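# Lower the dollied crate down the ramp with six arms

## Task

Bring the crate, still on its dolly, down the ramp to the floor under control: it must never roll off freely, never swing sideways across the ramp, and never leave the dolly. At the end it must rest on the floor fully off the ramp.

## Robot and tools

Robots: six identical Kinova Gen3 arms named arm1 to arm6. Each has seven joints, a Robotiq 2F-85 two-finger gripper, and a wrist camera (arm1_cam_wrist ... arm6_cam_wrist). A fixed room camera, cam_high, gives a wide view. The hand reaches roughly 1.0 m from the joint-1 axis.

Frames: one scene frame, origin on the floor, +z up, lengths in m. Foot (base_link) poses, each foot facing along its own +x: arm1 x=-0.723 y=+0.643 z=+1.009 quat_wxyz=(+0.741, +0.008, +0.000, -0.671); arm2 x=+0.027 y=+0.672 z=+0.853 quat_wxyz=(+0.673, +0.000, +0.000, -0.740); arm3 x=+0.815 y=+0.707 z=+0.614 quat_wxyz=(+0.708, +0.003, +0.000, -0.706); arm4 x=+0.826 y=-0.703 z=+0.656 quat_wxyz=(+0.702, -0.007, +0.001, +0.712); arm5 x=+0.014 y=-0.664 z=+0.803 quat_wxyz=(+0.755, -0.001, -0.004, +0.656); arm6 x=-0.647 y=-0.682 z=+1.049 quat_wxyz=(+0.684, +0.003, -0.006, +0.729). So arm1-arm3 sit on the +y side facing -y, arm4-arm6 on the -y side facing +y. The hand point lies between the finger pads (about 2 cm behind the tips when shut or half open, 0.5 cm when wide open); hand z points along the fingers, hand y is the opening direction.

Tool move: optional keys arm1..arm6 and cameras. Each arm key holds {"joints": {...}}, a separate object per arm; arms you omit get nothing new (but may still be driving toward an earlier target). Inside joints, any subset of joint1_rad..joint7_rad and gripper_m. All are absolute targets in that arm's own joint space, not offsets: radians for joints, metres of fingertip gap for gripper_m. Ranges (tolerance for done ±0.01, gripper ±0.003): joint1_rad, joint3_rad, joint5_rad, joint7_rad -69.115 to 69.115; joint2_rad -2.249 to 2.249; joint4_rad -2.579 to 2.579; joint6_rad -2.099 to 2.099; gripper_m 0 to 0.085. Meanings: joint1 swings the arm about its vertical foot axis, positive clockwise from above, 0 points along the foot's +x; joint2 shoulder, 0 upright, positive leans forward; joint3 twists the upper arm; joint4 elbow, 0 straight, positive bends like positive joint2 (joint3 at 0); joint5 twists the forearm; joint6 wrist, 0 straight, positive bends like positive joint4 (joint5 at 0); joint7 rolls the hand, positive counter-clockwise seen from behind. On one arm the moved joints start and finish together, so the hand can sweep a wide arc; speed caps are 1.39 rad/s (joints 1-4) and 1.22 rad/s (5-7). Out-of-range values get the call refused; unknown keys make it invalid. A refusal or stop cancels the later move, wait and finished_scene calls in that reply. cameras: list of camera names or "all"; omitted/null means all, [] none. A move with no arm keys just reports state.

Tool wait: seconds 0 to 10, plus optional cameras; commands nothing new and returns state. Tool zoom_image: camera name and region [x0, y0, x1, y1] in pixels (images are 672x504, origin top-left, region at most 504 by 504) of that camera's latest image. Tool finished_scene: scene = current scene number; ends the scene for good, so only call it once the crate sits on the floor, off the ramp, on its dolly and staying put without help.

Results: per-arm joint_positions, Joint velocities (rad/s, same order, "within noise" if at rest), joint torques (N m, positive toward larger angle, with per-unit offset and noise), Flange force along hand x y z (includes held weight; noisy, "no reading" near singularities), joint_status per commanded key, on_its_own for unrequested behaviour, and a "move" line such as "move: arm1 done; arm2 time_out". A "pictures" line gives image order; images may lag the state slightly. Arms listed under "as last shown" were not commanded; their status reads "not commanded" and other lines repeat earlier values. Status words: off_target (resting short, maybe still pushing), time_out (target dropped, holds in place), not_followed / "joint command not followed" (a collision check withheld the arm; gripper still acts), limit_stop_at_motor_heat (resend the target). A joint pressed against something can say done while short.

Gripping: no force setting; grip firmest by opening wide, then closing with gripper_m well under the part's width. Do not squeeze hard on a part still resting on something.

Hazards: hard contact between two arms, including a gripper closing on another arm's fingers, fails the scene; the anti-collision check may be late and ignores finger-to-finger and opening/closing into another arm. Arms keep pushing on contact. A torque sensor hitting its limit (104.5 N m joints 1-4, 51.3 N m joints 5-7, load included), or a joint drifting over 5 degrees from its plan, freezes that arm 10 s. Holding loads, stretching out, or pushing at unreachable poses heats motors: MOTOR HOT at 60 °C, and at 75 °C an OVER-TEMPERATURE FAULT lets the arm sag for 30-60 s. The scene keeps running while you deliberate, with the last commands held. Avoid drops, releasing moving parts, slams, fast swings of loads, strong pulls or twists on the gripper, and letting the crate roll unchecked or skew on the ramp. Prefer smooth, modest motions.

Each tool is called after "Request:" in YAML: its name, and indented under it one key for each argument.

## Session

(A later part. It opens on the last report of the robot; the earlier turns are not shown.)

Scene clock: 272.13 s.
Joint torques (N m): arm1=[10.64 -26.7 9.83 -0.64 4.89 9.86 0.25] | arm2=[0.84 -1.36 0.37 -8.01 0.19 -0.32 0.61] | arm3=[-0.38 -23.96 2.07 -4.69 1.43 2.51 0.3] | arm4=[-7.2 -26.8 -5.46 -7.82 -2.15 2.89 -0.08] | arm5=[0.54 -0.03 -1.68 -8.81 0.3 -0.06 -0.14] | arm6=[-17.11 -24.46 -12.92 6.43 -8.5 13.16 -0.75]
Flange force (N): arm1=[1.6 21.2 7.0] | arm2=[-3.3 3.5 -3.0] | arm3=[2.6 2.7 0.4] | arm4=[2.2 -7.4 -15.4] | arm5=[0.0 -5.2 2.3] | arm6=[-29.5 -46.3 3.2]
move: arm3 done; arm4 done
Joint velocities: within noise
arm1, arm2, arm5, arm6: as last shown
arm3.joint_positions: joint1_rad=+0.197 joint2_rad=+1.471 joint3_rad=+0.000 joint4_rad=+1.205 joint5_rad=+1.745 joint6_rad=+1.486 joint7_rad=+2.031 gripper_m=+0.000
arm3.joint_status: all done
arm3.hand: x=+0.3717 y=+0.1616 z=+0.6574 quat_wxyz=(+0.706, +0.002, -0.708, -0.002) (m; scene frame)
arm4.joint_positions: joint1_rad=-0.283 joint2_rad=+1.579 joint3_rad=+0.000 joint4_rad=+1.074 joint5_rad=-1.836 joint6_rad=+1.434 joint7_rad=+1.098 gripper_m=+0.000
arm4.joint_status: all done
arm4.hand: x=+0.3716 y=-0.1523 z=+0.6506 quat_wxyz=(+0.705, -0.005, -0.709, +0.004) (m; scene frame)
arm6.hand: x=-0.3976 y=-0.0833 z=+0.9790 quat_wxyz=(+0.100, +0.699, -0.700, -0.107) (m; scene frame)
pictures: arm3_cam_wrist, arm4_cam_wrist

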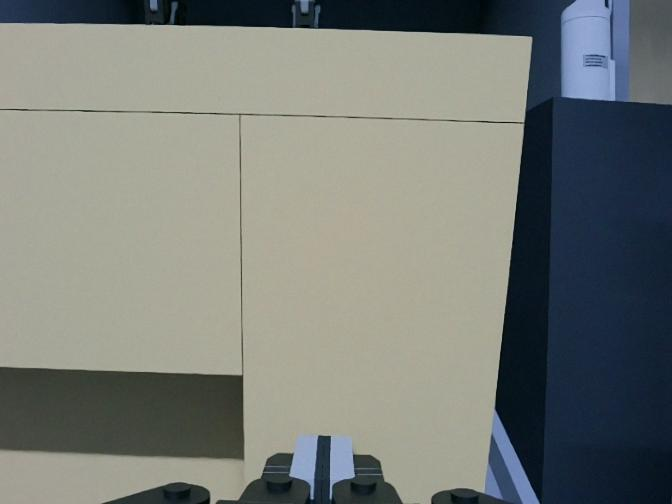

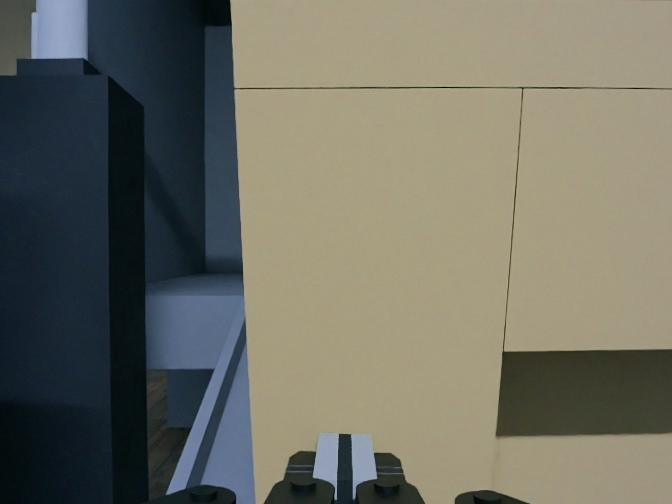

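Request:
move:
  arm3: {"joints":{"joint1_rad":0.2078,"joint2_rad":1.4717,"joint4_rad":1.2010,"joint5_rad":1.7550,"joint6_rad":1.4808,"joint7_rad":2.0333}}
  cameras: []

Scene clock: 273.20 s.
Joint torques (N m): arm1=[4.78 -23.74 5.06 -4.37 2.63 4.83 0.03] | arm2=[0.77 -1.36 0.38 -7.96 0.26 -0.34 0.6] | arm3=[21.12 -30.04 15.76 -9.75 3.63 2.71 0.33] | arm4=[-0.17 -24.42 -1.71 -6.01 -1.57 2.78 -0.09] | arm5=[0.58 -0.04 -1.6 -8.78 0.28 -0.05 -0.19] | arm6=[-11.46 -21.59 -8.29 1.55 -5.98 6.67 -0.31]
Flange force (N): arm1=[7.7 3.2 0.1] | arm2=[-3.3 3.7 -3.2] | arm3=[-1.2 8.9 -44.4] | arm4=[3.5 -6.0 -1.6] | arm5=[-0.1 -5.1 2.2] | arm6=[-16.2 -26.9 -6.4]
move: arm3 done
Joint velocities: within noise
arm1, arm2, arm5, arm6: as last shown
arm1.hand: x=-0.4006 y=+0.1121 z=+0.9775 quat_wxyz=(+0.105, -0.700, -0.700, +0.097) (m; scene frame)
arm3.joint_positions: joint1_rad=+0.208 joint2_rad=+1.472 joint3_rad=+0.000 joint4_rad=+1.201 joint5_rad=+1.755 joint6_rad=+1.481 joint7_rad=+2.033 gripper_m=+0.000
arm3.joint_status: all done
arm3.hand: x=+0.3658 y=+0.1622 z=+0.6574 quat_wxyz=(+0.706, +0.002, -0.708, -0.002) (m; scene frame)
arm4.joint_positions: joint1_rad=-0.284 joint2_rad=+1.578 joint3_rad=+0.000 joint4_rad=+1.074 joint5_rad=-1.836 joint6_rad=+1.434 joint7_rad=+1.098 gripper_m=+0.000
arm4.joint_status: not commanded
arm4.hand: x=+0.3714 y=-0.1523 z=+0.6508 quat_wxyz=(+0.705, -0.005, -0.709, +0.004) (m; scene frame)
arm6.hand: x=-0.3976 y=-0.0834 z=+0.9790 quat_wxyz=(+0.100, +0.699, -0.700, -0.107) (m; scene frame)
pictures: none
No camera images: "cameras" was empty.

Request:
move:
  arm3: {"joints":{"joint1_rad":0.2035,"joint2_rad":1.4713,"joint4_rad":1.2024,"joint5_rad":1.7511,"joint6_rad":1.4827,"joint7_rad":2.0324}}
  arm4: {"joints":{"joint1_rad":-0.2870,"joint2_rad":1.5789,"joint4_rad":1.0725,"joint5_rad":-1.8390,"joint6_rad":1.4325,"joint7_rad":1.0974}}
  cameras: []

Request:
move:
  arm1: {"joints":{"gripper_m":0.085}}
  arm6: {"joints":{"gripper_m":0.085}}
  cameras: ["arm1_cam_wrist","arm6_cam_wrist","arm3_cam_wrist","arm4_cam_wrist"]

Scene clock: 274.57 s.
Joint torques (N m): arm1=[5.47 -24.46 5.68 -5.19 2.97 4.44 0.02] | arm2=[0.75 -1.36 0.43 -8 0.25 -0.35 0.58] | arm3=[6.8 -29.02 8.39 -6.87 2.33 4.79 0.28] | arm4=[-13.18 -28.04 -8.42 -9.2 -2.48 2.55 -0.07] | arm5=[0.53 0.02 -1.62 -8.83 0.26 -0.01 -0.1] | arm6=[-11.19 -21.81 -8.15 2.87 -5.85 8.12 -0.47]
Flange force (N): arm1=[10.0 3.1 0.6] | arm2=[-3.3 3.8 -3.1] | arm3=[-4.5 2.4 -12.4] | arm4=[2.7 -9.1 -27.6] | arm5=[0.0 -4.9 2.6] | arm6=[-20.3 -29.2 -4.1]
move: arm3 done; arm4 done
Joint velocities: within noise
arm1.joint_positions: joint1_rad=-0.598 joint2_rad=+1.242 joint3_rad=+0.000 joint4_rad=+0.835 joint5_rad=+0.236 joint6_rad=+1.267 joint7_rad=+0.777 gripper_m=+0.066
arm1.joint_status: not commanded
arm1.hand: x=-0.4004 y=+0.1122 z=+0.9775 quat_wxyz=(+0.105, -0.700, -0.700, +0.096) (m; scene frame)
arm2, arm5: as last shown
arm3.joint_positions: joint1_rad=+0.204 joint2_rad=+1.471 joint3_rad=+0.000 joint4_rad=+1.202 joint5_rad=+1.751 joint6_rad=+1.483 joint7_rad=+2.032 gripper_m=+0.000
arm3.joint_status: all done
arm3.hand: x=+0.3680 y=+0.1620 z=+0.6576 quat_wxyz=(+0.706, +0.002, -0.708, -0.002) (m; scene frame)
arm4.joint_positions: joint1_rad=-0.287 joint2_rad=+1.579 joint3_rad=+0.000 joint4_rad=+1.073 joint5_rad=-1.839 joint6_rad=+1.433 joint7_rad=+1.097 gripper_m=+0.000
arm4.joint_status: all done
arm4.hand: x=+0.3696 y=-0.1525 z=+0.6507 quat_wxyz=(+0.705, -0.005, -0.709, +0.004) (m; scene frame)
arm6.joint_positions: joint1_rad=+0.546 joint2_rad=+1.367 joint3_rad=+0.000 joint4_rad=+0.704 joint5_rad=-0.279 joint6_rad=+1.226 joint7_rad=+2.165 gripper_m=+0.066
arm6.joint_status: not commanded
arm6.hand: x=-0.3975 y=-0.0833 z=+0.9790 quat_wxyz=(+0.100, +0.699, -0.700, -0.107) (m; scene frame)
pictures: none
No camera images: "cameras" was empty.

Scene clock: 275.37 s.
Joint torques (N m): arm1=[-1.54 -26.56 0.52 -10.01 0.48 0.53 -0.05] | arm2=[0.8 -1.3 0.47 -8 0.19 -0.29 0.63] | arm3=[21.52 -31.43 16.78 -9.75 3.49 4.02 0.32] | arm4=[-23.28 -33.92 -15.07 -12.89 -3.9 3.77 -0.11] | arm5=[0.46 0.02 -1.66 -8.85 0.29 -0.03 -0.13] | arm6=[1.07 -27.95 1.07 -6.74 -0.86 0.31 0.02]
Flange force (N): arm1=[13.3 -12.4 2.6] | arm2=[-3.2 4.0 -2.9] | arm3=[-4.4 6.9 -43.3] | arm4=[-2.4 -12.1 -48.0] | arm5=[0.1 -5.1 2.6] | arm6=[-8.3 -2.9 0.1]
move: arm1 done; arm6 done
Joint velocities: within noise
arm1.joint_positions: joint1_rad=-0.598 joint2_rad=+1.242 joint3_rad=+0.000 joint4_rad=+0.835 joint5_rad=+0.237 joint6_rad=+1.267 joint7_rad=+0.777 gripper_m=+0.085
arm1.joint_status: all done
arm1.hand: x=-0.4005 y=+0.1121 z=+0.9775 quat_wxyz=(+0.105, -0.700, -0.700, +0.096) (m; scene frame)
arm2, arm5: as last shown
arm3.joint_positions: joint1_rad=+0.203 joint2_rad=+1.471 joint3_rad=+0.000 joint4_rad=+1.202 joint5_rad=+1.751 joint6_rad=+1.483 joint7_rad=+2.032 gripper_m=+0.000
arm3.joint_status: not commanded
arm3.hand: x=+0.3681 y=+0.1620 z=+0.6575 quat_wxyz=(+0.706, +0.002, -0.708, -0.002) (m; scene frame)
arm4.joint_positions: joint1_rad=-0.287 joint2_rad=+1.579 joint3_rad=+0.000 joint4_rad=+1.073 joint5_rad=-1.839 joint6_rad=+1.432 joint7_rad=+1.097 gripper_m=+0.000
arm4.joint_status: not commanded
arm4.hand: x=+0.3695 y=-0.1525 z=+0.6508 quat_wxyz=(+0.705, -0.005, -0.709, +0.004) (m; scene frame)
arm6.joint_positions: joint1_rad=+0.546 joint2_rad=+1.366 joint3_rad=+0.000 joint4_rad=+0.705 joint5_rad=-0.279 joint6_rad=+1.226 joint7_rad=+2.165 gripper_m=+0.085
arm6.joint_status: all done
arm6.hand: x=-0.3975 y=-0.0834 z=+0.9790 quat_wxyz=(+0.100, +0.699, -0.700, -0.107) (m; scene frame)
pictures: arm1_cam_wrist, arm3_cam_wrist, arm4_cam_wrist, arm6_cam_wrist

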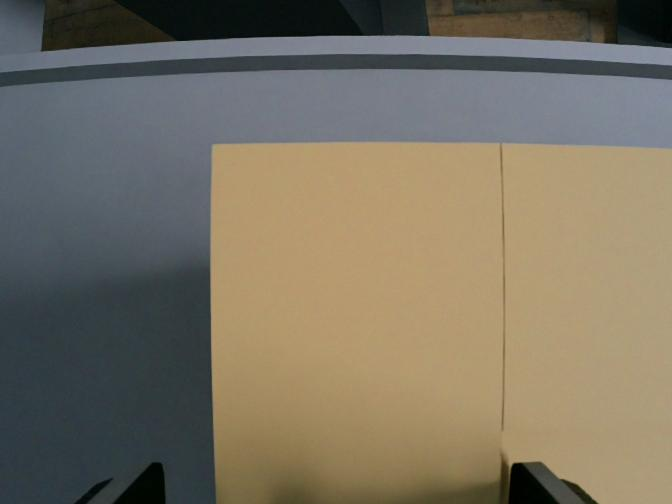

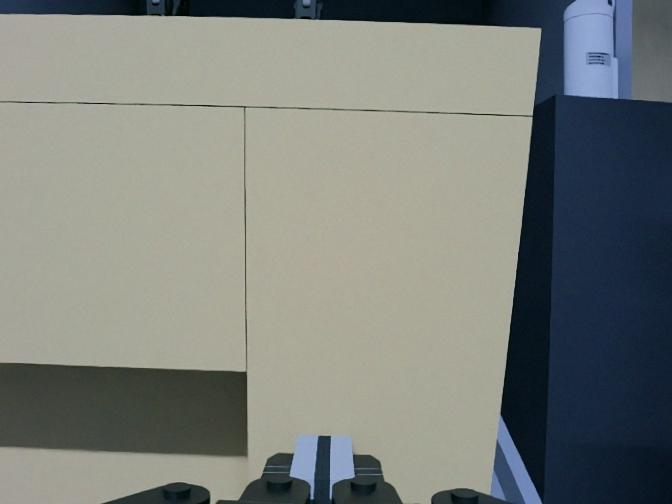

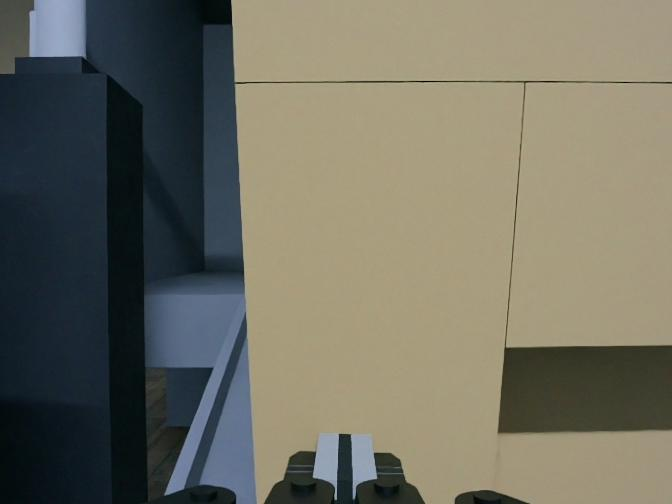

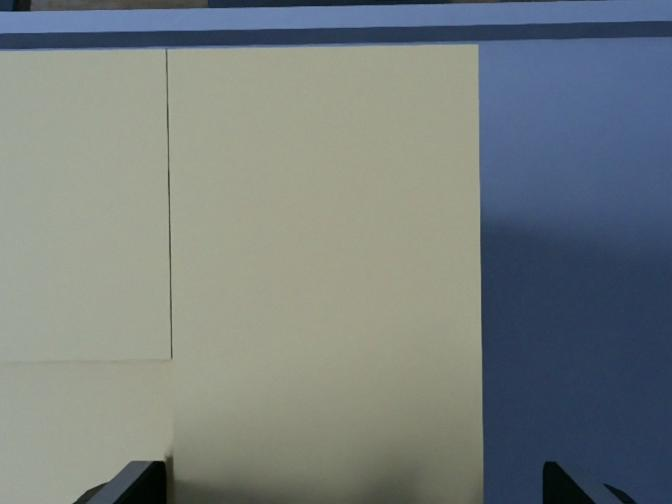

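Request:
move:
  arm1: {"joints":{"joint1_rad":-0.6350,"joint2_rad":1.1734,"joint4_rad":0.6713,"joint5_rad":0.2194,"joint6_rad":1.5006,"joint7_rad":0.7990}}
  arm6: {"joints":{"joint1_rad":0.5808,"joint2_rad":1.2799,"joint4_rad":0.5798,"joint5_rad":-0.2594,"joint6_rad":1.4367,"joint7_rad":2.1430}}
  cameras: ["arm1_cam_wrist","arm6_cam_wrist"]

Request:
move:
  arm1: {"joints":{"joint2_rad":0.2,"joint4_rad":1.6}}
  arm6: {"joints":{"joint2_rad":0.2,"joint4_rad":1.6}}
  cameras: ["cam_high"]

Scene clock: 279.30 s.
Joint torques (N m): arm1=[-1.52 -26.79 0.51 -10.83 0.52 0.54 -0.03] | arm2=[0.81 -1.46 0.47 -8.02 0.24 -0.28 0.64] | arm3=[21.59 -31.39 16.79 -9.73 3.5 3.96 0.35] | arm4=[-23.21 -34.15 -15.16 -12.97 -3.92 3.89 -0.11] | arm5=[0.5 0.02 -1.66 -8.9 0.31 -0.03 -0.1] | arm6=[1.04 -28.23 1.09 -7.5 -0.92 0.3 0.03]
Flange force (N): arm1=[16.6 -14.8 6.5] | arm2=[-3.5 4.0 -2.9] | arm3=[-4.3 7.0 -43.5] | arm4=[-2.8 -12.1 -47.8] | arm5=[0.1 -4.9 2.8] | arm6=[-9.4 -3.6 -1.4]
move: arm1 done; arm6 done
Joint velocities: within noise
arm1.joint_positions: joint1_rad=-0.635 joint2_rad=+1.173 joint3_rad=+0.000 joint4_rad=+0.671 joint5_rad=+0.219 joint6_rad=+1.501 joint7_rad=+0.799 gripper_m=+0.085
arm1.joint_status: all done
arm1.hand: x=-0.3706 y=+0.1133 z=+1.0724 quat_wxyz=(+0.105, -0.699, -0.701, +0.097) (m; scene frame)
arm2, arm3, arm4, arm5: as last shown
arm4.joint_positions: joint1_rad=-0.287 joint2_rad=+1.579 joint3_rad=+0.000 joint4_rad=+1.072 joint5_rad=-1.839 joint6_rad=+1.433 joint7_rad=+1.097 gripper_m=+0.000
arm6.joint_positions: joint1_rad=+0.581 joint2_rad=+1.280 joint3_rad=+0.000 joint4_rad=+0.580 joint5_rad=-0.259 joint6_rad=+1.437 joint7_rad=+2.143 gripper_m=+0.085
arm6.joint_status: all done
arm6.hand: x=-0.3687 y=-0.0819 z=+1.0755 quat_wxyz=(+0.099, +0.700, -0.699, -0.108) (m; scene frame)
pictures: arm1_cam_wrist, arm6_cam_wrist

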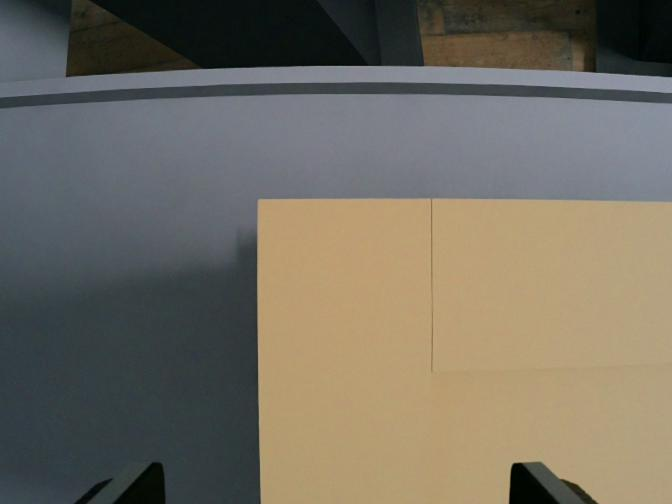

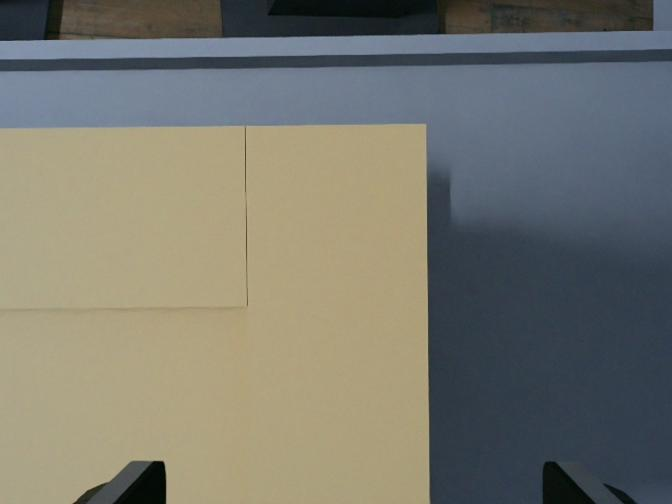

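Scene clock: 281.67 s.
Joint torques (N m): arm1=[-1.34 -12.81 -0.3 -11.11 0.56 0.42 -0.03] | arm2=[0.73 -1.27 0.48 -8.06 0.22 -0.34 0.62] | arm3=[21.55 -31.36 16.82 -9.71 3.48 3.97 0.32] | arm4=[-23.21 -34.2 -15.13 -12.91 -3.93 3.9 -0.1] | arm5=[0.61 -0.09 -1.64 -8.77 0.27 0 -0.1] | arm6=[1.12 -12.43 1.3 -7.82 -0.93 0.1 0.02]
Flange force (N): arm1=[4.2 -4.4 8.1] | arm2=[-3.0 4.0 -2.8] | arm3=[-4.3 6.8 -43.4] | arm4=[-3.1 -11.7 -47.7] | arm5=[-0.3 -5.0 2.3] | arm6=[-3.8 2.2 -2.1]
move: arm1 done; arm6 done
Joint velocities: within noise
arm1.joint_positions: joint1_rad=-0.635 joint2_rad=+0.200 joint3_rad=+0.000 joint4_rad=+1.600 joint5_rad=+0.219 joint6_rad=+1.501 joint7_rad=+0.799 gripper_m=+0.085
arm1.joint_status: all done
arm1.hand: x=-0.5663 y=+0.3237 z=+1.3334 quat_wxyz=(+0.082, -0.702, -0.700, +0.098) (m; scene frame)
arm2.joint_positions: joint1_rad=-1.300 joint2_rad=-0.420 joint3_rad=+0.000 joint4_rad=+1.540 joint5_rad=+0.000 joint6_rad=+1.950 joint7_rad=+1.571 gripper_m=+0.000
arm2.joint_status: not commanded
arm2.hand: x=+0.1428 y=+0.6015 z=+1.3481 quat_wxyz=(-0.035, -0.182, -0.983, +0.007) (m; scene frame)
arm3, arm4: as last shown
arm5.joint_positions: joint1_rad=+1.000 joint2_rad=-0.420 joint3_rad=+0.000 joint4_rad=+1.540 joint5_rad=+0.000 joint6_rad=+1.950 joint7_rad=+1.571 gripper_m=+0.000
arm5.joint_status: not commanded
arm5.hand: x=+0.1423 y=-0.6329 z=+1.2993 quat_wxyz=(-0.039, +0.214, -0.976, -0.009) (m; scene frame)
arm6.joint_positions: joint1_rad=+0.581 joint2_rad=+0.200 joint3_rad=+0.000 joint4_rad=+1.600 joint5_rad=-0.259 joint6_rad=+1.437 joint7_rad=+2.143 gripper_m=+0.085
arm6.joint_status: all done
arm6.hand: x=-0.5165 y=-0.3438 z=+1.3794 quat_wxyz=(+0.070, +0.704, -0.697, -0.115) (m; scene frame)
pictures: cam_high

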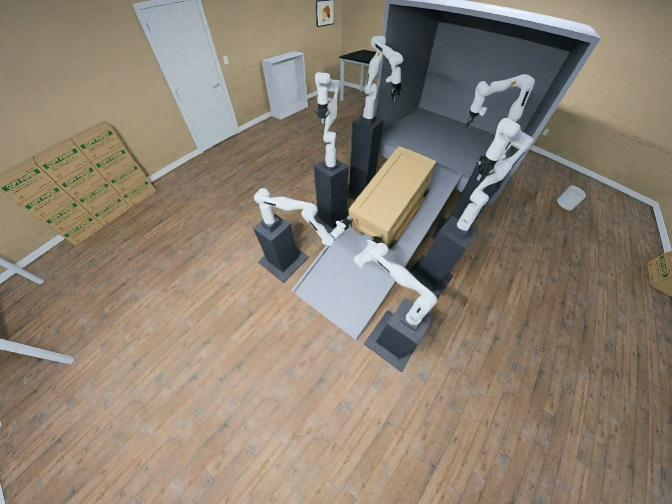

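Request:
move:
  arm2: {"joints":{"joint1_rad":0.3714,"joint7_rad":1.9961,"gripper_m":0.085}}
  arm5: {"joints":{"joint1_rad":-0.6476,"joint7_rad":1.0538,"gripper_m":0.085}}
  cameras: ["cam_high"]

Request:
move:
  arm2: {"joints":{"joint2_rad":0.8882,"joint4_rad":0.7821,"joint5_rad":0.2551,"joint6_rad":1.3502}}
  arm5: {"joints":{"joint2_rad":0.9305,"joint4_rad":0.5324,"joint5_rad":-0.2434,"joint6_rad":1.5412}}
  cameras: ["arm2_cam_wrist","arm5_cam_wrist","cam_high"]

Scene clock: 289.47 s.
Joint torques (N m): arm1=[-1.33 -12.82 -0.27 -11.1 0.51 0.38 -0.01] | arm2=[0.78 -1.31 0.5 -7.99 0.25 -0.34 0.57] | arm3=[21.51 -31.38 16.8 -9.7 3.51 3.98 0.34] | arm4=[-23.17 -34.12 -15.09 -12.91 -3.88 3.9 -0.13] | arm5=[0.7 -0.22 -1.59 -8.78 0.35 0.02 -0.07] | arm6=[1.13 -12.41 1.24 -7.82 -0.92 0.12 0.05]
Flange force (N): arm1=[4.2 -4.3 8.0] | arm2=[-4.5 2.3 -3.1] | arm3=[-4.3 6.8 -43.3] | arm4=[-2.9 -11.9 -47.7] | arm5=[-2.7 -4.2 2.3] | arm6=[-3.8 2.3 -2.0]
move: arm2 done; arm5 done
Joint velocities: within noise
arm1, arm3, arm4, arm6: as last shown
arm2.joint_positions: joint1_rad=+0.371 joint2_rad=-0.420 joint3_rad=+0.000 joint4_rad=+1.540 joint5_rad=+0.000 joint6_rad=+1.950 joint7_rad=+1.996 gripper_m=+0.085
arm2.joint_status: all done
arm2.hand: x=-0.0554 y=+0.5642 z=+1.3481 quat_wxyz=(-0.012, -0.721, -0.692, +0.034) (m; scene frame)
arm5.joint_positions: joint1_rad=-0.648 joint2_rad=-0.420 joint3_rad=+0.000 joint4_rad=+1.540 joint5_rad=+0.000 joint6_rad=+1.950 joint7_rad=+1.054 gripper_m=+0.085
arm5.joint_status: all done
arm5.hand: x=-0.0328 y=-0.5374 z=+1.2984 quat_wxyz=(-0.014, +0.704, -0.710, -0.033) (m; scene frame)
pictures: cam_high

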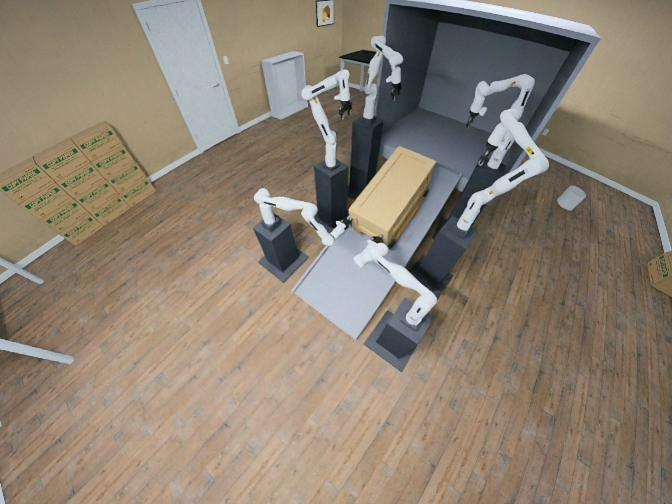

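Scene clock: 292.10 s.
Joint torques (N m): arm1=[-1.29 -12.83 -0.29 -11.08 0.51 0.39 -0.04] | arm2=[0.71 -26.51 1.56 -9.01 1.01 -0.44 0.61] | arm3=[21.47 -31.29 16.76 -9.71 3.49 3.95 0.34] | arm4=[-23.16 -34.14 -15.12 -12.93 -3.9 3.9 -0.11] | arm5=[0.76 -24.51 -1.62 -9.78 -0.4 -0.14 -0.11] | arm6=[1.08 -12.44 1.24 -7.81 -0.93 0.1 0.01]
Flange force (N): arm1=[4.1 -4.3 7.9] | arm2=[-6.8 -1.6 -0.1] | arm3=[-4.1 7.0 -43.3] | arm4=[-2.9 -11.9 -47.7] | arm5=[9.5 -4.5 2.0] | arm6=[-3.8 2.0 -2.1]
move: arm2 done; arm5 done
Joint velocities: within noise
arm1, arm3, arm4, arm6: as last shown
arm2.joint_positions: joint1_rad=+0.371 joint2_rad=+0.888 joint3_rad=+0.000 joint4_rad=+0.782 joint5_rad=+0.255 joint6_rad=+1.350 joint7_rad=+1.996 gripper_m=+0.085
arm2.joint_status: all done
arm2.hand: x=-0.3685 y=+0.1125 z=+1.0725 quat_wxyz=(+0.098, -0.700, -0.700, +0.098) (m; scene frame)
arm5.joint_positions: joint1_rad=-0.648 joint2_rad=+0.930 joint3_rad=+0.000 joint4_rad=+0.532 joint5_rad=-0.243 joint6_rad=+1.541 joint7_rad=+1.054 gripper_m=+0.085
arm5.joint_status: all done
arm5.hand: x=-0.3682 y=-0.0854 z=+1.0732 quat_wxyz=(+0.094, +0.701, -0.700, -0.097) (m; scene frame)
pictures: arm2_cam_wrist, arm5_cam_wrist, cam_high

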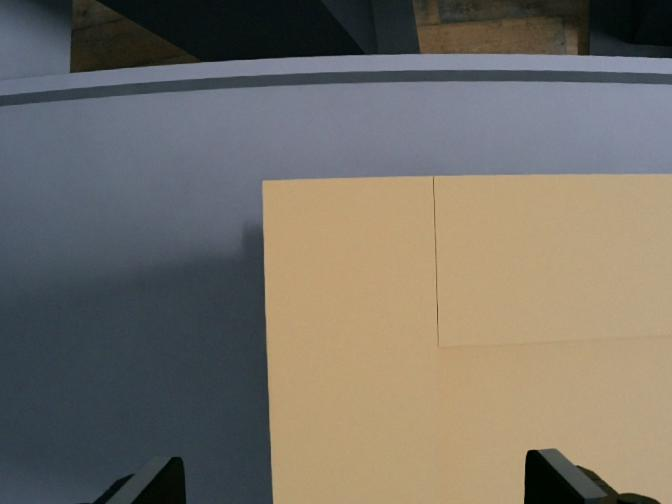

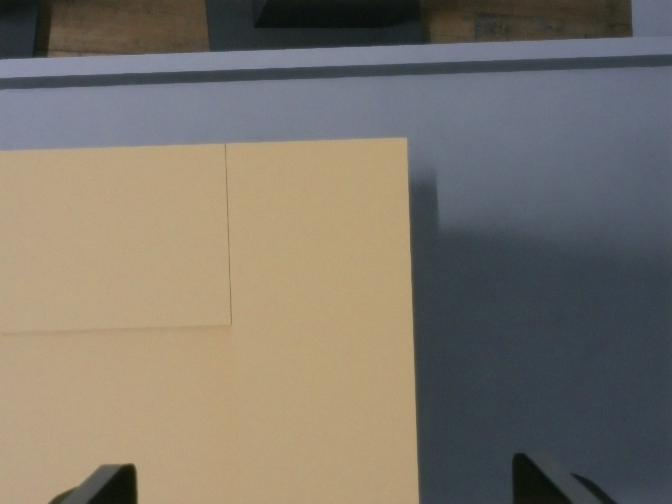

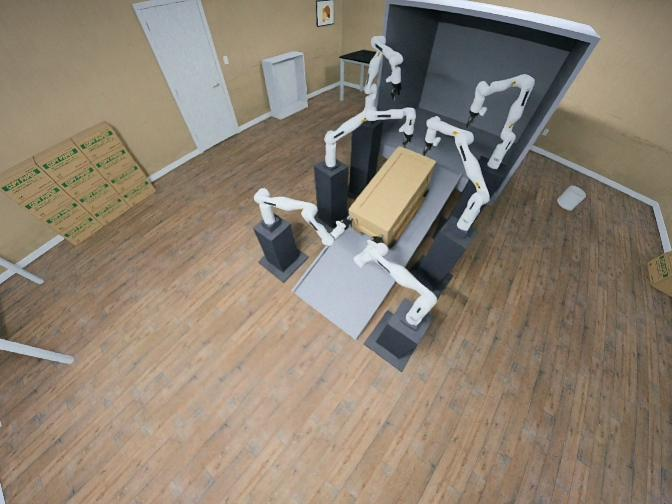

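Request:
move:
  arm2: {"joints":{"joint1_rad":0.3967,"joint2_rad":0.9512,"joint4_rad":0.8527,"joint5_rad":0.2622,"joint6_rad":1.2147,"joint7_rad":1.9857}}
  arm5: {"joints":{"joint1_rad":-0.6694,"joint2_rad":0.9562,"joint4_rad":0.6748,"joint5_rad":-0.2451,"joint6_rad":1.3728,"joint7_rad":1.0734}}
  cameras: ["arm2_cam_wrist","arm5_cam_wrist","cam_high"]

Scene clock: 304.93 s.
Joint torques (N m): arm1=[-1.32 -12.78 -0.3 -11.13 0.53 0.4 -0.04] | arm2=[0.72 -27.04 1.6 -8.82 0.98 -0.44 0.62] | arm3=[21.45 -31.33 16.74 -9.69 3.48 3.98 0.32] | arm4=[-23.18 -34.12 -15.12 -12.89 -3.92 3.92 -0.12] | arm5=[0.84 -24.81 -1.54 -9.86 -0.37 -0.14 -0.18] | arm6=[1.12 -12.4 1.28 -7.85 -0.9 0.11 0.02]
Flange force (N): arm1=[4.3 -4.5 8.1] | arm2=[-6.2 -1.2 0.6] | arm3=[-4.2 6.8 -43.1] | arm4=[-2.9 -11.8 -47.7] | arm5=[8.2 -3.6 0.6] | arm6=[-3.7 2.2 -2.0]
move: arm2 done; arm5 done
Joint velocities: within noise
arm1, arm3, arm4, arm6: as last shown
arm2.joint_positions: joint1_rad=+0.397 joint2_rad=+0.951 joint3_rad=+0.000 joint4_rad=+0.853 joint5_rad=+0.262 joint6_rad=+1.215 joint7_rad=+1.986 gripper_m=+0.085
arm2.joint_status: all done
arm2.hand: x=-0.3868 y=+0.1124 z=+1.0101 quat_wxyz=(+0.098, -0.700, -0.700, +0.098) (m; scene frame)
arm5.joint_positions: joint1_rad=-0.669 joint2_rad=+0.956 joint3_rad=+0.000 joint4_rad=+0.675 joint5_rad=-0.245 joint6_rad=+1.373 joint7_rad=+1.073 gripper_m=+0.085
arm5.joint_status: all done
arm5.hand: x=-0.3841 y=-0.0851 z=+1.0116 quat_wxyz=(+0.094, +0.701, -0.700, -0.097) (m; scene frame)
pictures: arm2_cam_wrist, arm5_cam_wrist, cam_high

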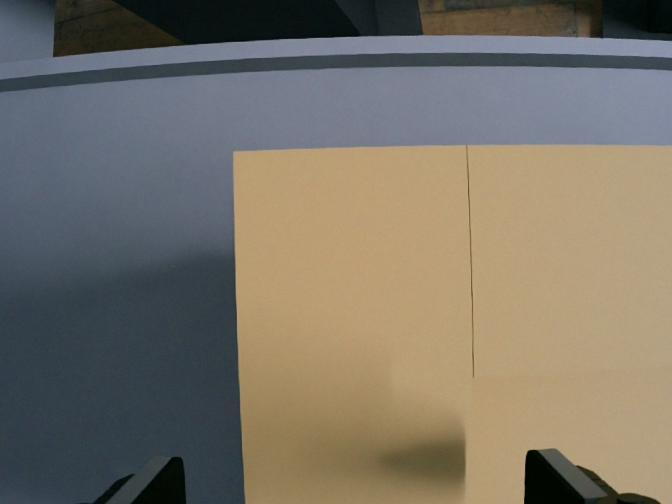

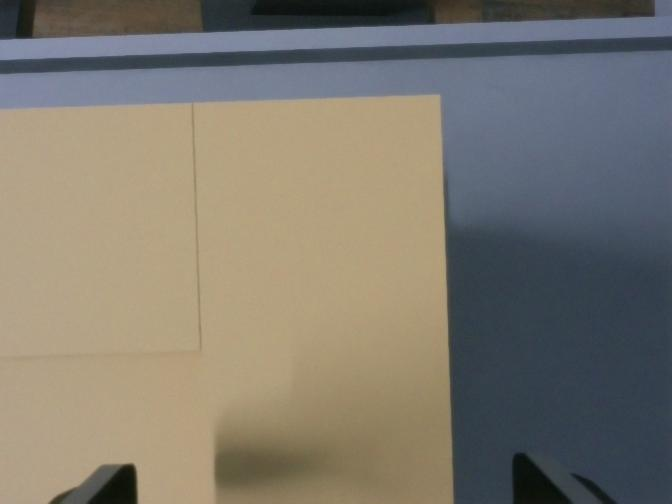

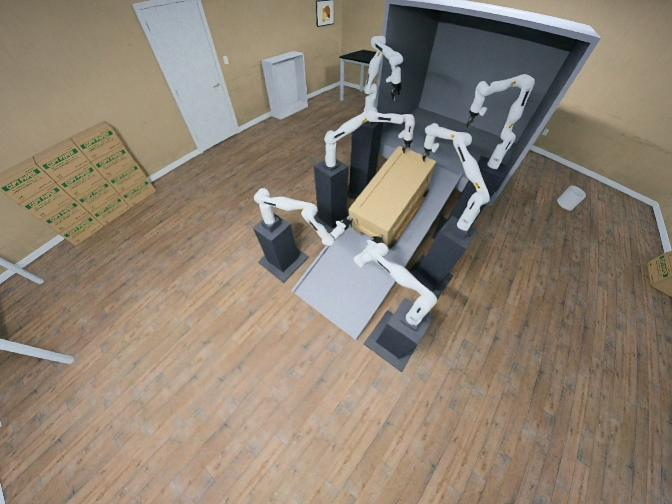

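Request:
move:
  arm2: {"joints":{"joint1_rad":0.4097,"joint2_rad":0.9934,"joint4_rad":0.8728,"joint5_rad":0.2674,"joint6_rad":1.1513,"joint7_rad":1.981}}
  arm5: {"joints":{"joint1_rad":-0.6857,"joint2_rad":0.9904,"joint4_rad":0.7098,"joint5_rad":-0.2469,"joint6_rad":1.3017,"joint7_rad":1.0745}}
  cameras: ["arm2_cam_wrist","arm5_cam_wrist"]

Scene clock: 308.07 s.
Joint torques (N m): arm1=[-1.32 -12.8 -0.32 -11.05 0.53 0.42 -0.02] | arm2=[0.69 -27.26 1.65 -8.68 0.99 -0.42 0.59] | arm3=[21.46 -31.31 16.76 -9.68 3.48 3.98 0.34] | arm4=[-23.14 -34.15 -15.15 -12.91 -3.89 3.91 -0.11] | arm5=[0.83 -25.17 -1.62 -9.8 -0.35 -0.16 -0.19] | arm6=[1.1 -12.41 1.28 -7.8 -0.93 0.09 0.04]
Flange force (N): arm1=[4.1 -4.3 8.0] | arm2=[-5.7 -1.1 0.7] | arm3=[-4.2 6.8 -43.2] | arm4=[-2.9 -11.8 -47.6] | arm5=[7.5 -3.3 0.0] | arm6=[-3.9 2.2 -2.2]
move: arm2 done; arm5 done
Joint velocities: within noise
arm1, arm3, arm4, arm6: as last shown
arm2.joint_positions: joint1_rad=+0.410 joint2_rad=+0.993 joint3_rad=+0.000 joint4_rad=+0.873 joint5_rad=+0.267 joint6_rad=+1.151 joint7_rad=+1.981 gripper_m=+0.085
arm2.joint_status: all done
arm2.hand: x=-0.3965 y=+0.1125 z=+0.9765 quat_wxyz=(+0.098, -0.700, -0.700, +0.098) (m; scene frame)
arm5.joint_positions: joint1_rad=-0.686 joint2_rad=+0.990 joint3_rad=+0.000 joint4_rad=+0.710 joint5_rad=-0.247 joint6_rad=+1.302 joint7_rad=+1.074 gripper_m=+0.085
arm5.joint_status: all done
arm5.hand: x=-0.3964 y=-0.0850 z=+0.9779 quat_wxyz=(+0.094, +0.701, -0.700, -0.097) (m; scene frame)
pictures: arm2_cam_wrist, arm5_cam_wrist

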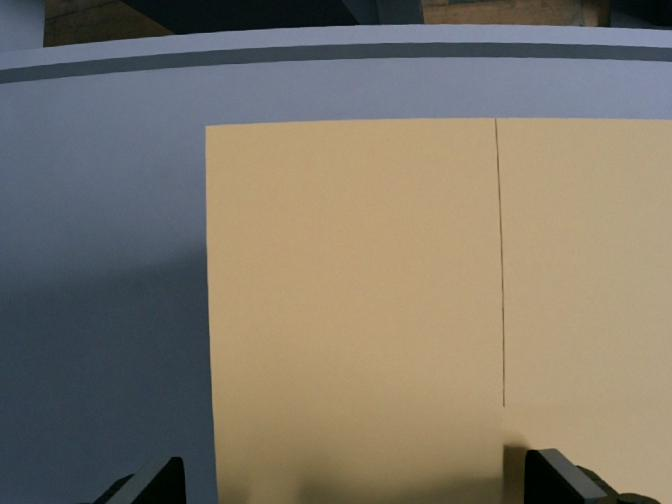

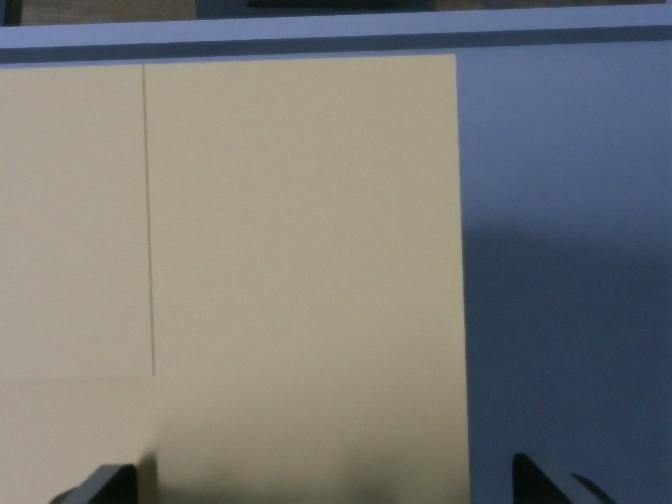

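Request:
move:
  arm2: {"joints":{"gripper_m":0.074}}
  arm5: {"joints":{"joint1_rad":-0.6831,"joint2_rad":0.9869,"joint4_rad":0.7172,"joint5_rad":-0.247,"joint6_rad":1.2986,"joint7_rad":1.0742,"gripper_m":0.074}}
  cameras: ["arm2_cam_wrist","arm5_cam_wrist"]

Request:
move:
  arm2: {"joints":{"gripper_m":0.066}}
  arm5: {"joints":{"gripper_m":0.066}}
  cameras: []

Scene clock: 310.37 s.
Joint torques (N m): arm1=[-1.29 -12.76 -0.3 -11.08 0.55 0.38 -0.05] | arm2=[0.93 -25.68 1.68 -7.79 0.94 -0.37 0.62] | arm3=[21.5 -31.31 16.73 -9.68 3.45 3.97 0.36] | arm4=[-23.14 -34.21 -15.15 -12.9 -3.89 3.98 -0.11] | arm5=[0.75 -25.17 -1.65 -9.8 -0.29 -0.22 -0.12] | arm6=[1.11 -12.41 1.3 -7.81 -0.93 0.12 0.05]
Flange force (N): arm1=[4.2 -4.4 7.9] | arm2=[-6.6 -1.8 -1.6] | arm3=[-4.2 6.9 -43.2] | arm4=[-3.1 -11.7 -47.5] | arm5=[7.1 -3.0 -0.1] | arm6=[-3.9 2.3 -2.1]
move: arm2 done; arm5 done
Joint velocities: within noise
arm1, arm3, arm4, arm6: as last shown
arm2.joint_positions: joint1_rad=+0.410 joint2_rad=+0.993 joint3_rad=+0.000 joint4_rad=+0.873 joint5_rad=+0.267 joint6_rad=+1.151 joint7_rad=+1.981 gripper_m=+0.074
arm2.joint_status: all done
arm2.hand: x=-0.3965 y=+0.1125 z=+0.9765 quat_wxyz=(+0.098, -0.700, -0.700, +0.098) (m; scene frame)
arm5.joint_positions: joint1_rad=-0.683 joint2_rad=+0.987 joint3_rad=+0.000 joint4_rad=+0.717 joint5_rad=-0.247 joint6_rad=+1.299 joint7_rad=+1.074 gripper_m=+0.074
arm5.joint_status: all done
arm5.hand: x=-0.3943 y=-0.0849 z=+0.9779 quat_wxyz=(+0.094, +0.700, -0.701, -0.097) (m; scene frame)
pictures: arm2_cam_wrist, arm5_cam_wrist

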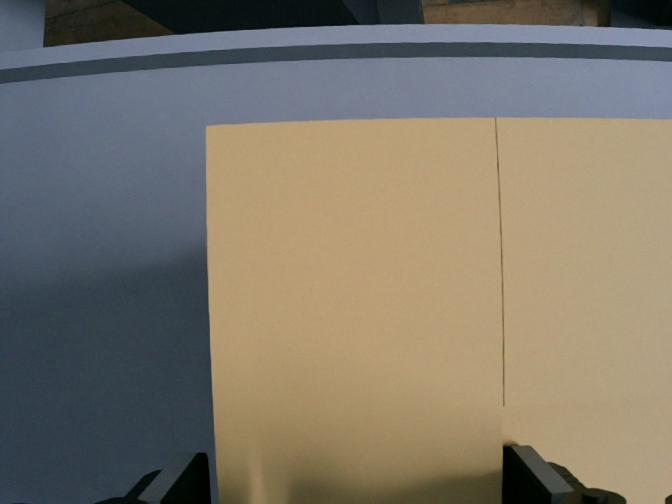

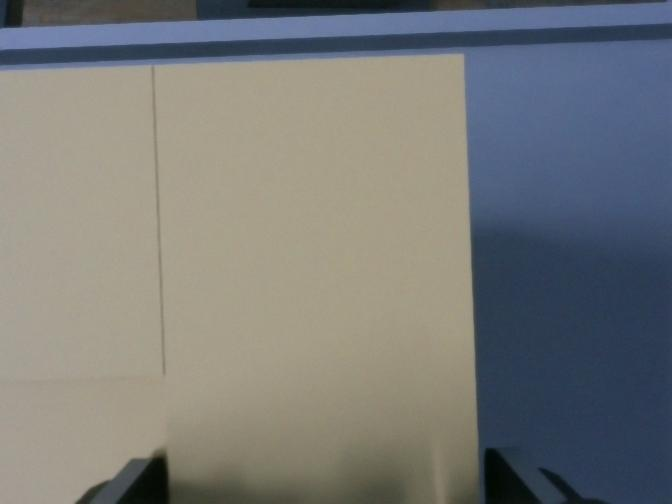

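Scene clock: 311.20 s.
Joint torques (N m): arm1=[-1.26 -12.77 -0.28 -11.04 0.51 0.4 -0.01] | arm2=[9.14 -9.52 6.35 -3.56 3.8 -2.8 0.53] | arm3=[19.36 -30.73 15.36 -8.98 3.03 4.23 0.34] | arm4=[-21.95 -33.5 -14.38 -12.15 -3.37 4.36 -0.11] | arm5=[-1.25 -18.75 -2.88 -7.63 -0.85 -1 -0.09] | arm6=[1.1 -12.41 1.27 -7.82 -0.93 0.09 0.05]
Flange force (N): arm1=[4.2 -4.2 7.8] | arm2=[-3.2 7.4 -31.8] | arm3=[-4.3 5.3 -37.9] | arm4=[-3.3 -9.8 -43.7] | arm5=[8.3 -4.4 -10.9] | arm6=[-3.8 2.2 -2.2]
move: arm2 done; arm5 done
Joint velocities: within noise
arm1, arm6: as last shown
arm2.joint_positions: joint1_rad=+0.410 joint2_rad=+0.993 joint3_rad=+0.000 joint4_rad=+0.873 joint5_rad=+0.267 joint6_rad=+1.151 joint7_rad=+1.981 gripper_m=+0.066
arm2.joint_status: all done
arm2.hand: x=-0.3964 y=+0.1124 z=+0.9765 quat_wxyz=(+0.098, -0.700, -0.700, +0.098) (m; scene frame)
arm3.joint_positions: joint1_rad=+0.204 joint2_rad=+1.471 joint3_rad=+0.000 joint4_rad=+1.202 joint5_rad=+1.751 joint6_rad=+1.483 joint7_rad=+2.032 gripper_m=+0.000
arm3.joint_status: not commanded
arm3.hand: x=+0.3681 y=+0.1620 z=+0.6575 quat_wxyz=(+0.706, +0.002, -0.708, -0.002) (m; scene frame)
arm4.joint_positions: joint1_rad=-0.287 joint2_rad=+1.579 joint3_rad=+0.000 joint4_rad=+1.072 joint5_rad=-1.839 joint6_rad=+1.433 joint7_rad=+1.097 gripper_m=+0.000
arm4.joint_status: not commanded
arm4.hand: x=+0.3695 y=-0.1525 z=+0.6508 quat_wxyz=(+0.705, -0.005, -0.709, +0.004) (m; scene frame)
arm5.joint_positions: joint1_rad=-0.683 joint2_rad=+0.987 joint3_rad=+0.000 joint4_rad=+0.717 joint5_rad=-0.247 joint6_rad=+1.299 joint7_rad=+1.074 gripper_m=+0.066
arm5.joint_status: all done
arm5.hand: x=-0.3943 y=-0.0849 z=+0.9779 quat_wxyz=(+0.094, +0.700, -0.701, -0.097) (m; scene frame)
pictures: none
No camera images: "cameras" was empty.

Request:
move:
  arm2: {"joints":{"joint2_rad":0.99}}
  arm3: {"joints":{"joint1_rad":0.1855,"joint2_rad":1.4698,"joint4_rad":1.2083,"joint5_rad":1.735,"joint6_rad":1.4907,"joint7_rad":2.0285}}
  arm4: {"joints":{"joint1_rad":-0.2694,"joint2_rad":1.5771,"joint4_rad":1.0797,"joint5_rad":-1.8237,"joint6_rad":1.4411,"joint7_rad":1.1014}}
  cameras: ["arm2_cam_wrist","arm5_cam_wrist"]

Scene clock: 313.00 s.
Joint torques (N m): arm1=[-1.34 -12.82 -0.34 -11.03 0.51 0.39 -0.05] | arm2=[24.8 -28.07 18.7 -23.03 12.55 -11.72 0] | arm3=[-0.11 -23.9 2.1 -4.67 1.42 2.5 0.34] | arm4=[0.44 -23.98 -1.31 -5.68 -1.49 2.65 -0.06] | arm5=[-18.64 -21.14 -15.62 -20.32 -9.04 -12.97 0.32] | arm6=[1.12 -12.42 1.3 -7.83 -0.92 0.08 0.03]
Flange force (N): arm1=[3.9 -4.4 7.8] | arm2=[15.8 52.4 -22.6] | arm3=[2.7 2.9 0.0] | arm4=[3.8 -5.6 -0.3] | arm5=[27.1 -44.4 -26.5] | arm6=[-3.8 2.2 -2.1]
move: arm2 done; arm3 done; arm4 done
Joint velocities: within noise
arm1, arm5, arm6: as last shown
arm2.joint_positions: joint1_rad=+0.410 joint2_rad=+0.990 joint3_rad=+0.000 joint4_rad=+0.873 joint5_rad=+0.267 joint6_rad=+1.151 joint7_rad=+1.981 gripper_m=+0.066
arm2.joint_status: all done
arm2.hand: x=-0.3967 y=+0.1120 z=+0.9788 quat_wxyz=(+0.098, -0.700, -0.700, +0.100) (m; scene frame)
arm3.joint_positions: joint1_rad=+0.186 joint2_rad=+1.470 joint3_rad=+0.000 joint4_rad=+1.208 joint5_rad=+1.735 joint6_rad=+1.491 joint7_rad=+2.028 gripper_m=+0.000
arm3.joint_status: all done
arm3.hand: x=+0.3781 y=+0.1609 z=+0.6574 quat_wxyz=(+0.706, +0.001, -0.708, -0.002) (m; scene frame)
arm4.joint_positions: joint1_rad=-0.269 joint2_rad=+1.577 joint3_rad=+0.000 joint4_rad=+1.080 joint5_rad=-1.824 joint6_rad=+1.441 joint7_rad=+1.101 gripper_m=+0.000
arm4.joint_status: all done
arm4.hand: x=+0.3796 y=-0.1514 z=+0.6507 quat_wxyz=(+0.705, -0.004, -0.709, +0.004) (m; scene frame)
arm5.hand: x=-0.3942 y=-0.0848 z=+0.9779 quat_wxyz=(+0.094, +0.700, -0.701, -0.097) (m; scene frame)
pictures: arm2_cam_wrist, arm5_cam_wrist

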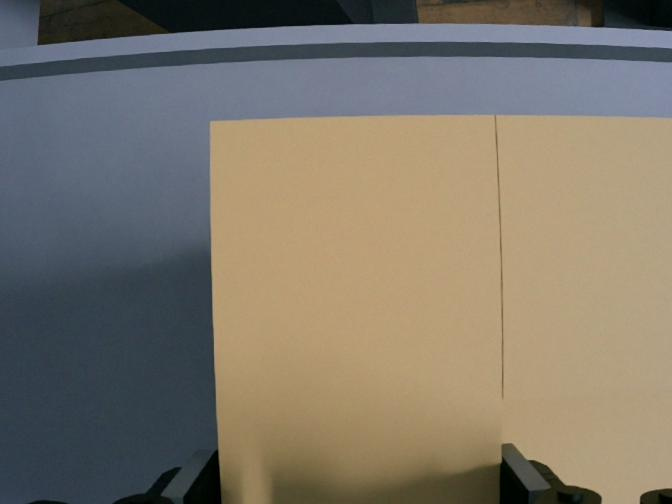

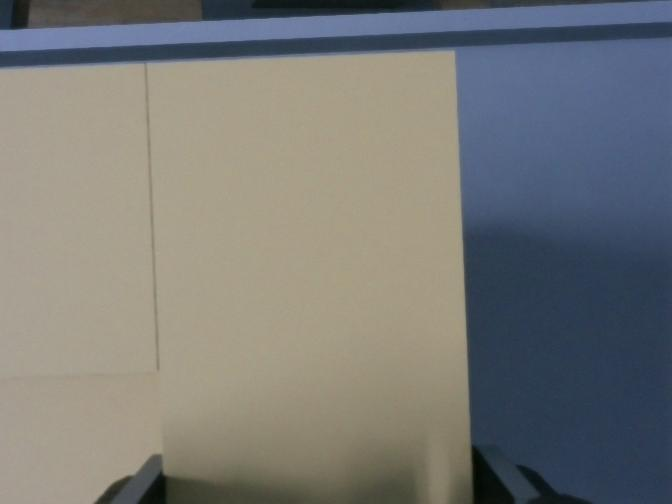

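Request:
move:
  arm3: {"joints":{"joint1_rad":0.0055,"joint2_rad":1.455,"joint4_rad":1.267,"joint5_rad":1.573,"joint6_rad":1.571,"joint7_rad":1.99}}
  arm4: {"joints":{"joint1_rad":-0.0944,"joint2_rad":1.559,"joint4_rad":1.151,"joint5_rad":-1.67,"joint6_rad":1.527,"joint7_rad":1.141}}
  cameras: ["cam_high","arm3_cam_wrist"]

Scene clock: 317.17 s.
Joint torques (N m): arm1=[-1.3 -12.77 -0.3 -11.08 0.51 0.39 -0.05] | arm2=[24.73 -28.57 18.64 -23.01 12.63 -11.55 0] | arm3=[-0.37 -23.06 2.13 -3.75 1.33 2.57 0.3] | arm4=[0.54 -23.02 -1.31 -4.72 -1.41 2.67 -0.08] | arm5=[-18.87 -21.45 -15.76 -20.47 -9.25 -12.8 0.31] | arm6=[1.11 -12.43 1.32 -7.81 -0.91 0.1 0.03]
Flange force (N): arm1=[4.2 -4.4 7.9] | arm2=[15.0 52.0 -21.7] | arm3=[2.4 2.2 0.9] | arm4=[3.7 -5.1 0.8] | arm5=[27.6 -45.2 -25.8] | arm6=[-3.9 2.2 -2.1]
move: arm3 done; arm4 done
Joint velocities: within noise
arm1.joint_positions: joint1_rad=-0.635 joint2_rad=+0.200 joint3_rad=+0.000 joint4_rad=+1.600 joint5_rad=+0.219 joint6_rad=+1.501 joint7_rad=+0.799 gripper_m=+0.085
arm1.joint_status: not commanded
arm1.hand: x=-0.5663 y=+0.3237 z=+1.3334 quat_wxyz=(+0.082, -0.702, -0.700, +0.098) (m; scene frame)
arm2, arm5: as last shown
arm2.hand: x=-0.3967 y=+0.1120 z=+0.9789 quat_wxyz=(+0.098, -0.700, -0.700, +0.100) (m; scene frame)
arm3.joint_positions: joint1_rad=+0.006 joint2_rad=+1.455 joint3_rad=+0.000 joint4_rad=+1.267 joint5_rad=+1.573 joint6_rad=+1.571 joint7_rad=+1.990 gripper_m=+0.000
arm3.joint_status: all done
arm3.hand: x=+0.4779 y=+0.1605 z=+0.6579 quat_wxyz=(+0.706, +0.001, -0.708, -0.001) (m; scene frame)
arm4.joint_positions: joint1_rad=-0.094 joint2_rad=+1.559 joint3_rad=+0.000 joint4_rad=+1.151 joint5_rad=-1.670 joint6_rad=+1.527 joint7_rad=+1.141 gripper_m=+0.000
arm4.joint_status: all done
arm4.hand: x=+0.4793 y=-0.1514 z=+0.6517 quat_wxyz=(+0.705, -0.004, -0.709, +0.004) (m; scene frame)
arm5.hand: x=-0.3943 y=-0.0849 z=+0.9779 quat_wxyz=(+0.094, +0.700, -0.701, -0.097) (m; scene frame)
arm6.joint_positions: joint1_rad=+0.581 joint2_rad=+0.200 joint3_rad=+0.000 joint4_rad=+1.600 joint5_rad=-0.259 joint6_rad=+1.437 joint7_rad=+2.143 gripper_m=+0.085
arm6.joint_status: not commanded
arm6.hand: x=-0.5165 y=-0.3438 z=+1.3794 quat_wxyz=(+0.070, +0.704, -0.697, -0.115) (m; scene frame)
pictures: arm3_cam_wrist, cam_high

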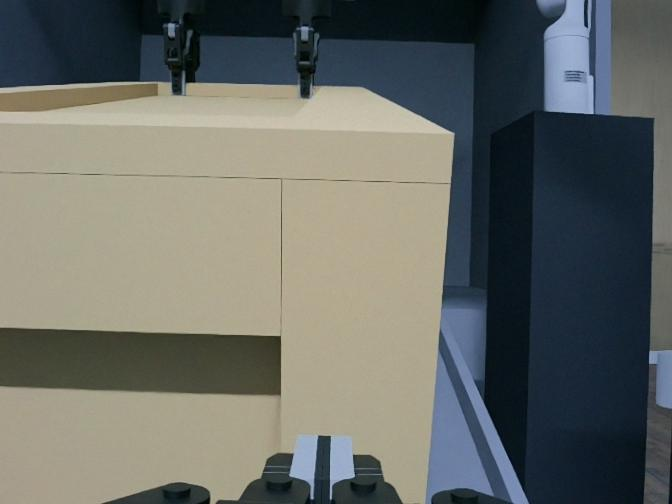

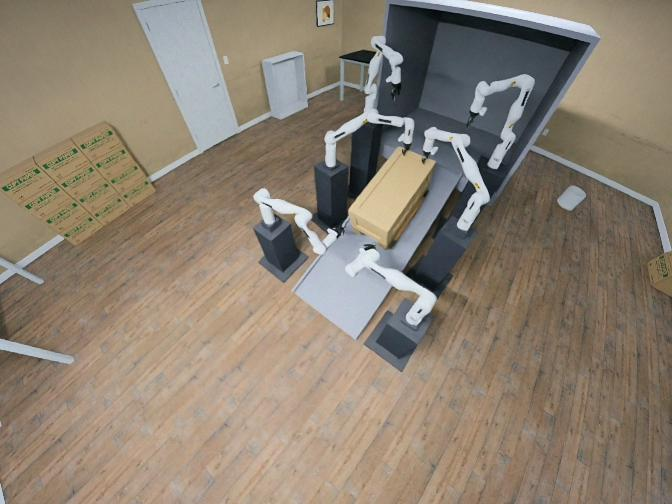

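Request:
move:
  arm3: {"joints":{"joint1_rad":-0.1,"joint2_rad":-0.42,"joint4_rad":1.54,"joint5_rad":0.0,"joint6_rad":1.95,"joint7_rad":1.99}}
  arm4: {"joints":{"joint1_rad":0.1,"joint2_rad":-0.42,"joint4_rad":1.54,"joint5_rad":0.0,"joint6_rad":1.95,"joint7_rad":1.141}}
  cameras: ["cam_high"]

Scene clock: 321.17 s.
Joint torques (N m): arm1=[-1.3 -12.78 -0.33 -11.09 0.51 0.4 -0.03] | arm2=[24.74 -28.59 18.6 -23.05 12.6 -11.52 -0.05] | arm3=[-0.29 -0.45 -1.55 -8.33 0.2 -0.3 0.31] | arm4=[0.36 1.05 1.02 -9.25 -0.21 -0.26 -0.08] | arm5=[-18.92 -21.44 -15.73 -20.42 -9.26 -12.83 0.33] | arm6=[1.09 -12.43 1.29 -7.8 -0.9 0.1 0.04]
Flange force (N): arm1=[4.2 -4.4 8.0] | arm2=[15.3 52.1 -21.6] | arm3=[0.5 -3.1 -1.0] | arm4=[5.1 1.3 5.0] | arm5=[27.1 -45.0 -25.9] | arm6=[-3.9 2.2 -2.2]
move: arm3 done; arm4 done
Joint velocities: within noise
arm1, arm2, arm5, arm6: as last shown
arm3.joint_positions: joint1_rad=-0.100 joint2_rad=-0.420 joint3_rad=+0.000 joint4_rad=+1.540 joint5_rad=+0.000 joint6_rad=+1.950 joint7_rad=+1.990 gripper_m=+0.000
arm3.joint_status: all done
arm3.hand: x=+0.8022 y=+0.5696 z=+1.1094 quat_wxyz=(-0.022, -0.500, -0.865, +0.026) (m; scene frame)
arm4.joint_positions: joint1_rad=+0.100 joint2_rad=-0.420 joint3_rad=+0.000 joint4_rad=+1.540 joint5_rad=+0.000 joint6_rad=+1.950 joint7_rad=+1.141 gripper_m=+0.000
arm4.joint_status: all done
arm4.hand: x=+0.8581 y=-0.5667 z=+1.1500 quat_wxyz=(-0.021, +0.503, -0.864, -0.023) (m; scene frame)
pictures: cam_high

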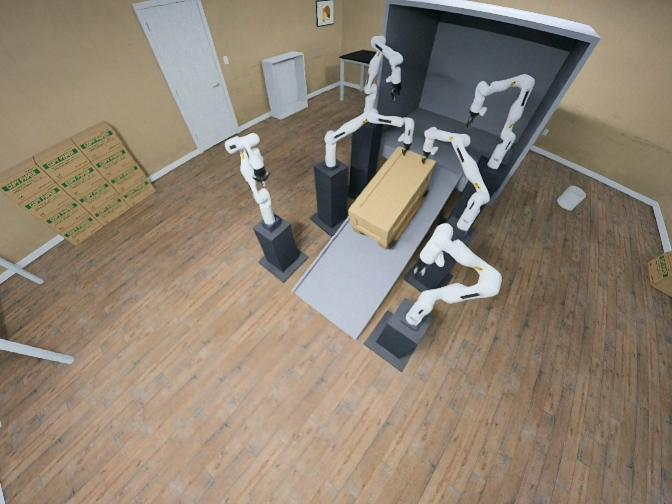

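Request:
move:
  arm2: {"joints":{"joint1_rad":0.3544,"joint2_rad":0.9476,"joint4_rad":1.0031,"joint5_rad":0.2853,"joint6_rad":1.0833,"joint7_rad":1.899}}
  arm5: {"joints":{"joint1_rad":-0.6299,"joint2_rad":0.934,"joint4_rad":0.8653,"joint5_rad":-0.2622,"joint6_rad":1.2196,"joint7_rad":1.1552}}
  cameras: ["arm2_cam_wrist","arm5_cam_wrist"]

Scene clock: 339.97 s.
Joint torques (N m): arm1=[-1.34 -12.79 -0.27 -11.04 0.5 0.38 -0.02] | arm2=[25.96 -30.42 20.81 -21.09 13.07 -7.97 0.32] | arm3=[-0.3 -0.45 -1.57 -8.34 0.17 -0.34 0.28] | arm4=[0.39 1.06 1.03 -9.24 -0.22 -0.25 -0.07] | arm5=[-17.72 -27.76 -16.32 -20.79 -9.19 -8.72 0.1] | arm6=[1.1 -12.41 1.29 -7.83 -0.92 0.09 0.02]
Flange force (N): arm1=[4.1 -4.3 7.8] | arm2=[6.9 50.0 -14.9] | arm3=[0.7 -3.3 -1.1] | arm4=[5.2 1.3 5.1] | arm5=[19.2 -39.8 -11.9] | arm6=[-3.7 2.2 -2.1]
move: arm2 done; arm5 done
Joint velocities: within noise
arm1, arm3, arm4, arm6: as last shown
arm2.joint_positions: joint1_rad=+0.354 joint2_rad=+0.948 joint3_rad=+0.000 joint4_rad=+1.003 joint5_rad=+0.285 joint6_rad=+1.083 joint7_rad=+1.899 gripper_m=+0.066
arm2.joint_status: all done
arm2.hand: x=-0.3567 y=+0.1122 z=+0.9674 quat_wxyz=(+0.098, -0.700, -0.700, +0.099) (m; scene frame)
arm5.joint_positions: joint1_rad=-0.630 joint2_rad=+0.934 joint3_rad=+0.000 joint4_rad=+0.865 joint5_rad=-0.262 joint6_rad=+1.220 joint7_rad=+1.155 gripper_m=+0.066
arm5.joint_status: all done
arm5.hand: x=-0.3546 y=-0.0847 z=+0.9671 quat_wxyz=(+0.094, +0.701, -0.701, -0.097) (m; scene frame)
pictures: arm2_cam_wrist, arm5_cam_wrist

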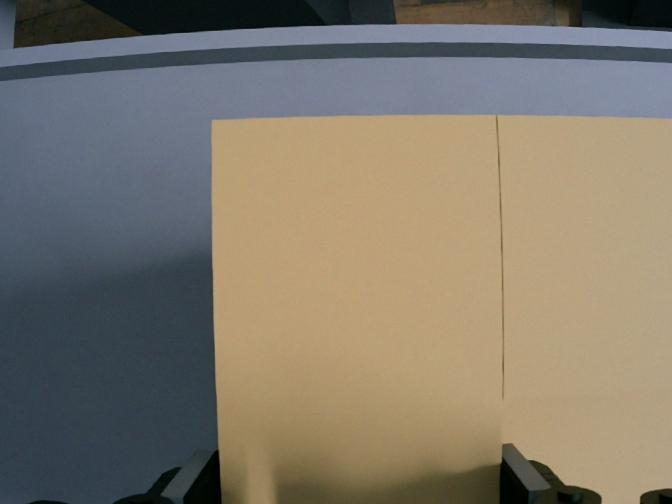

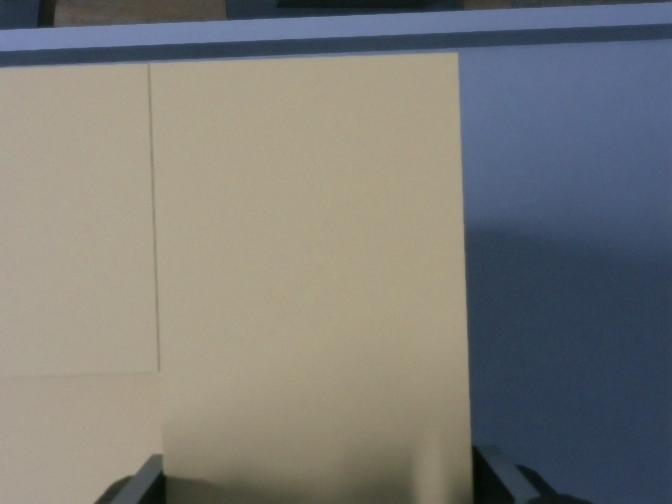

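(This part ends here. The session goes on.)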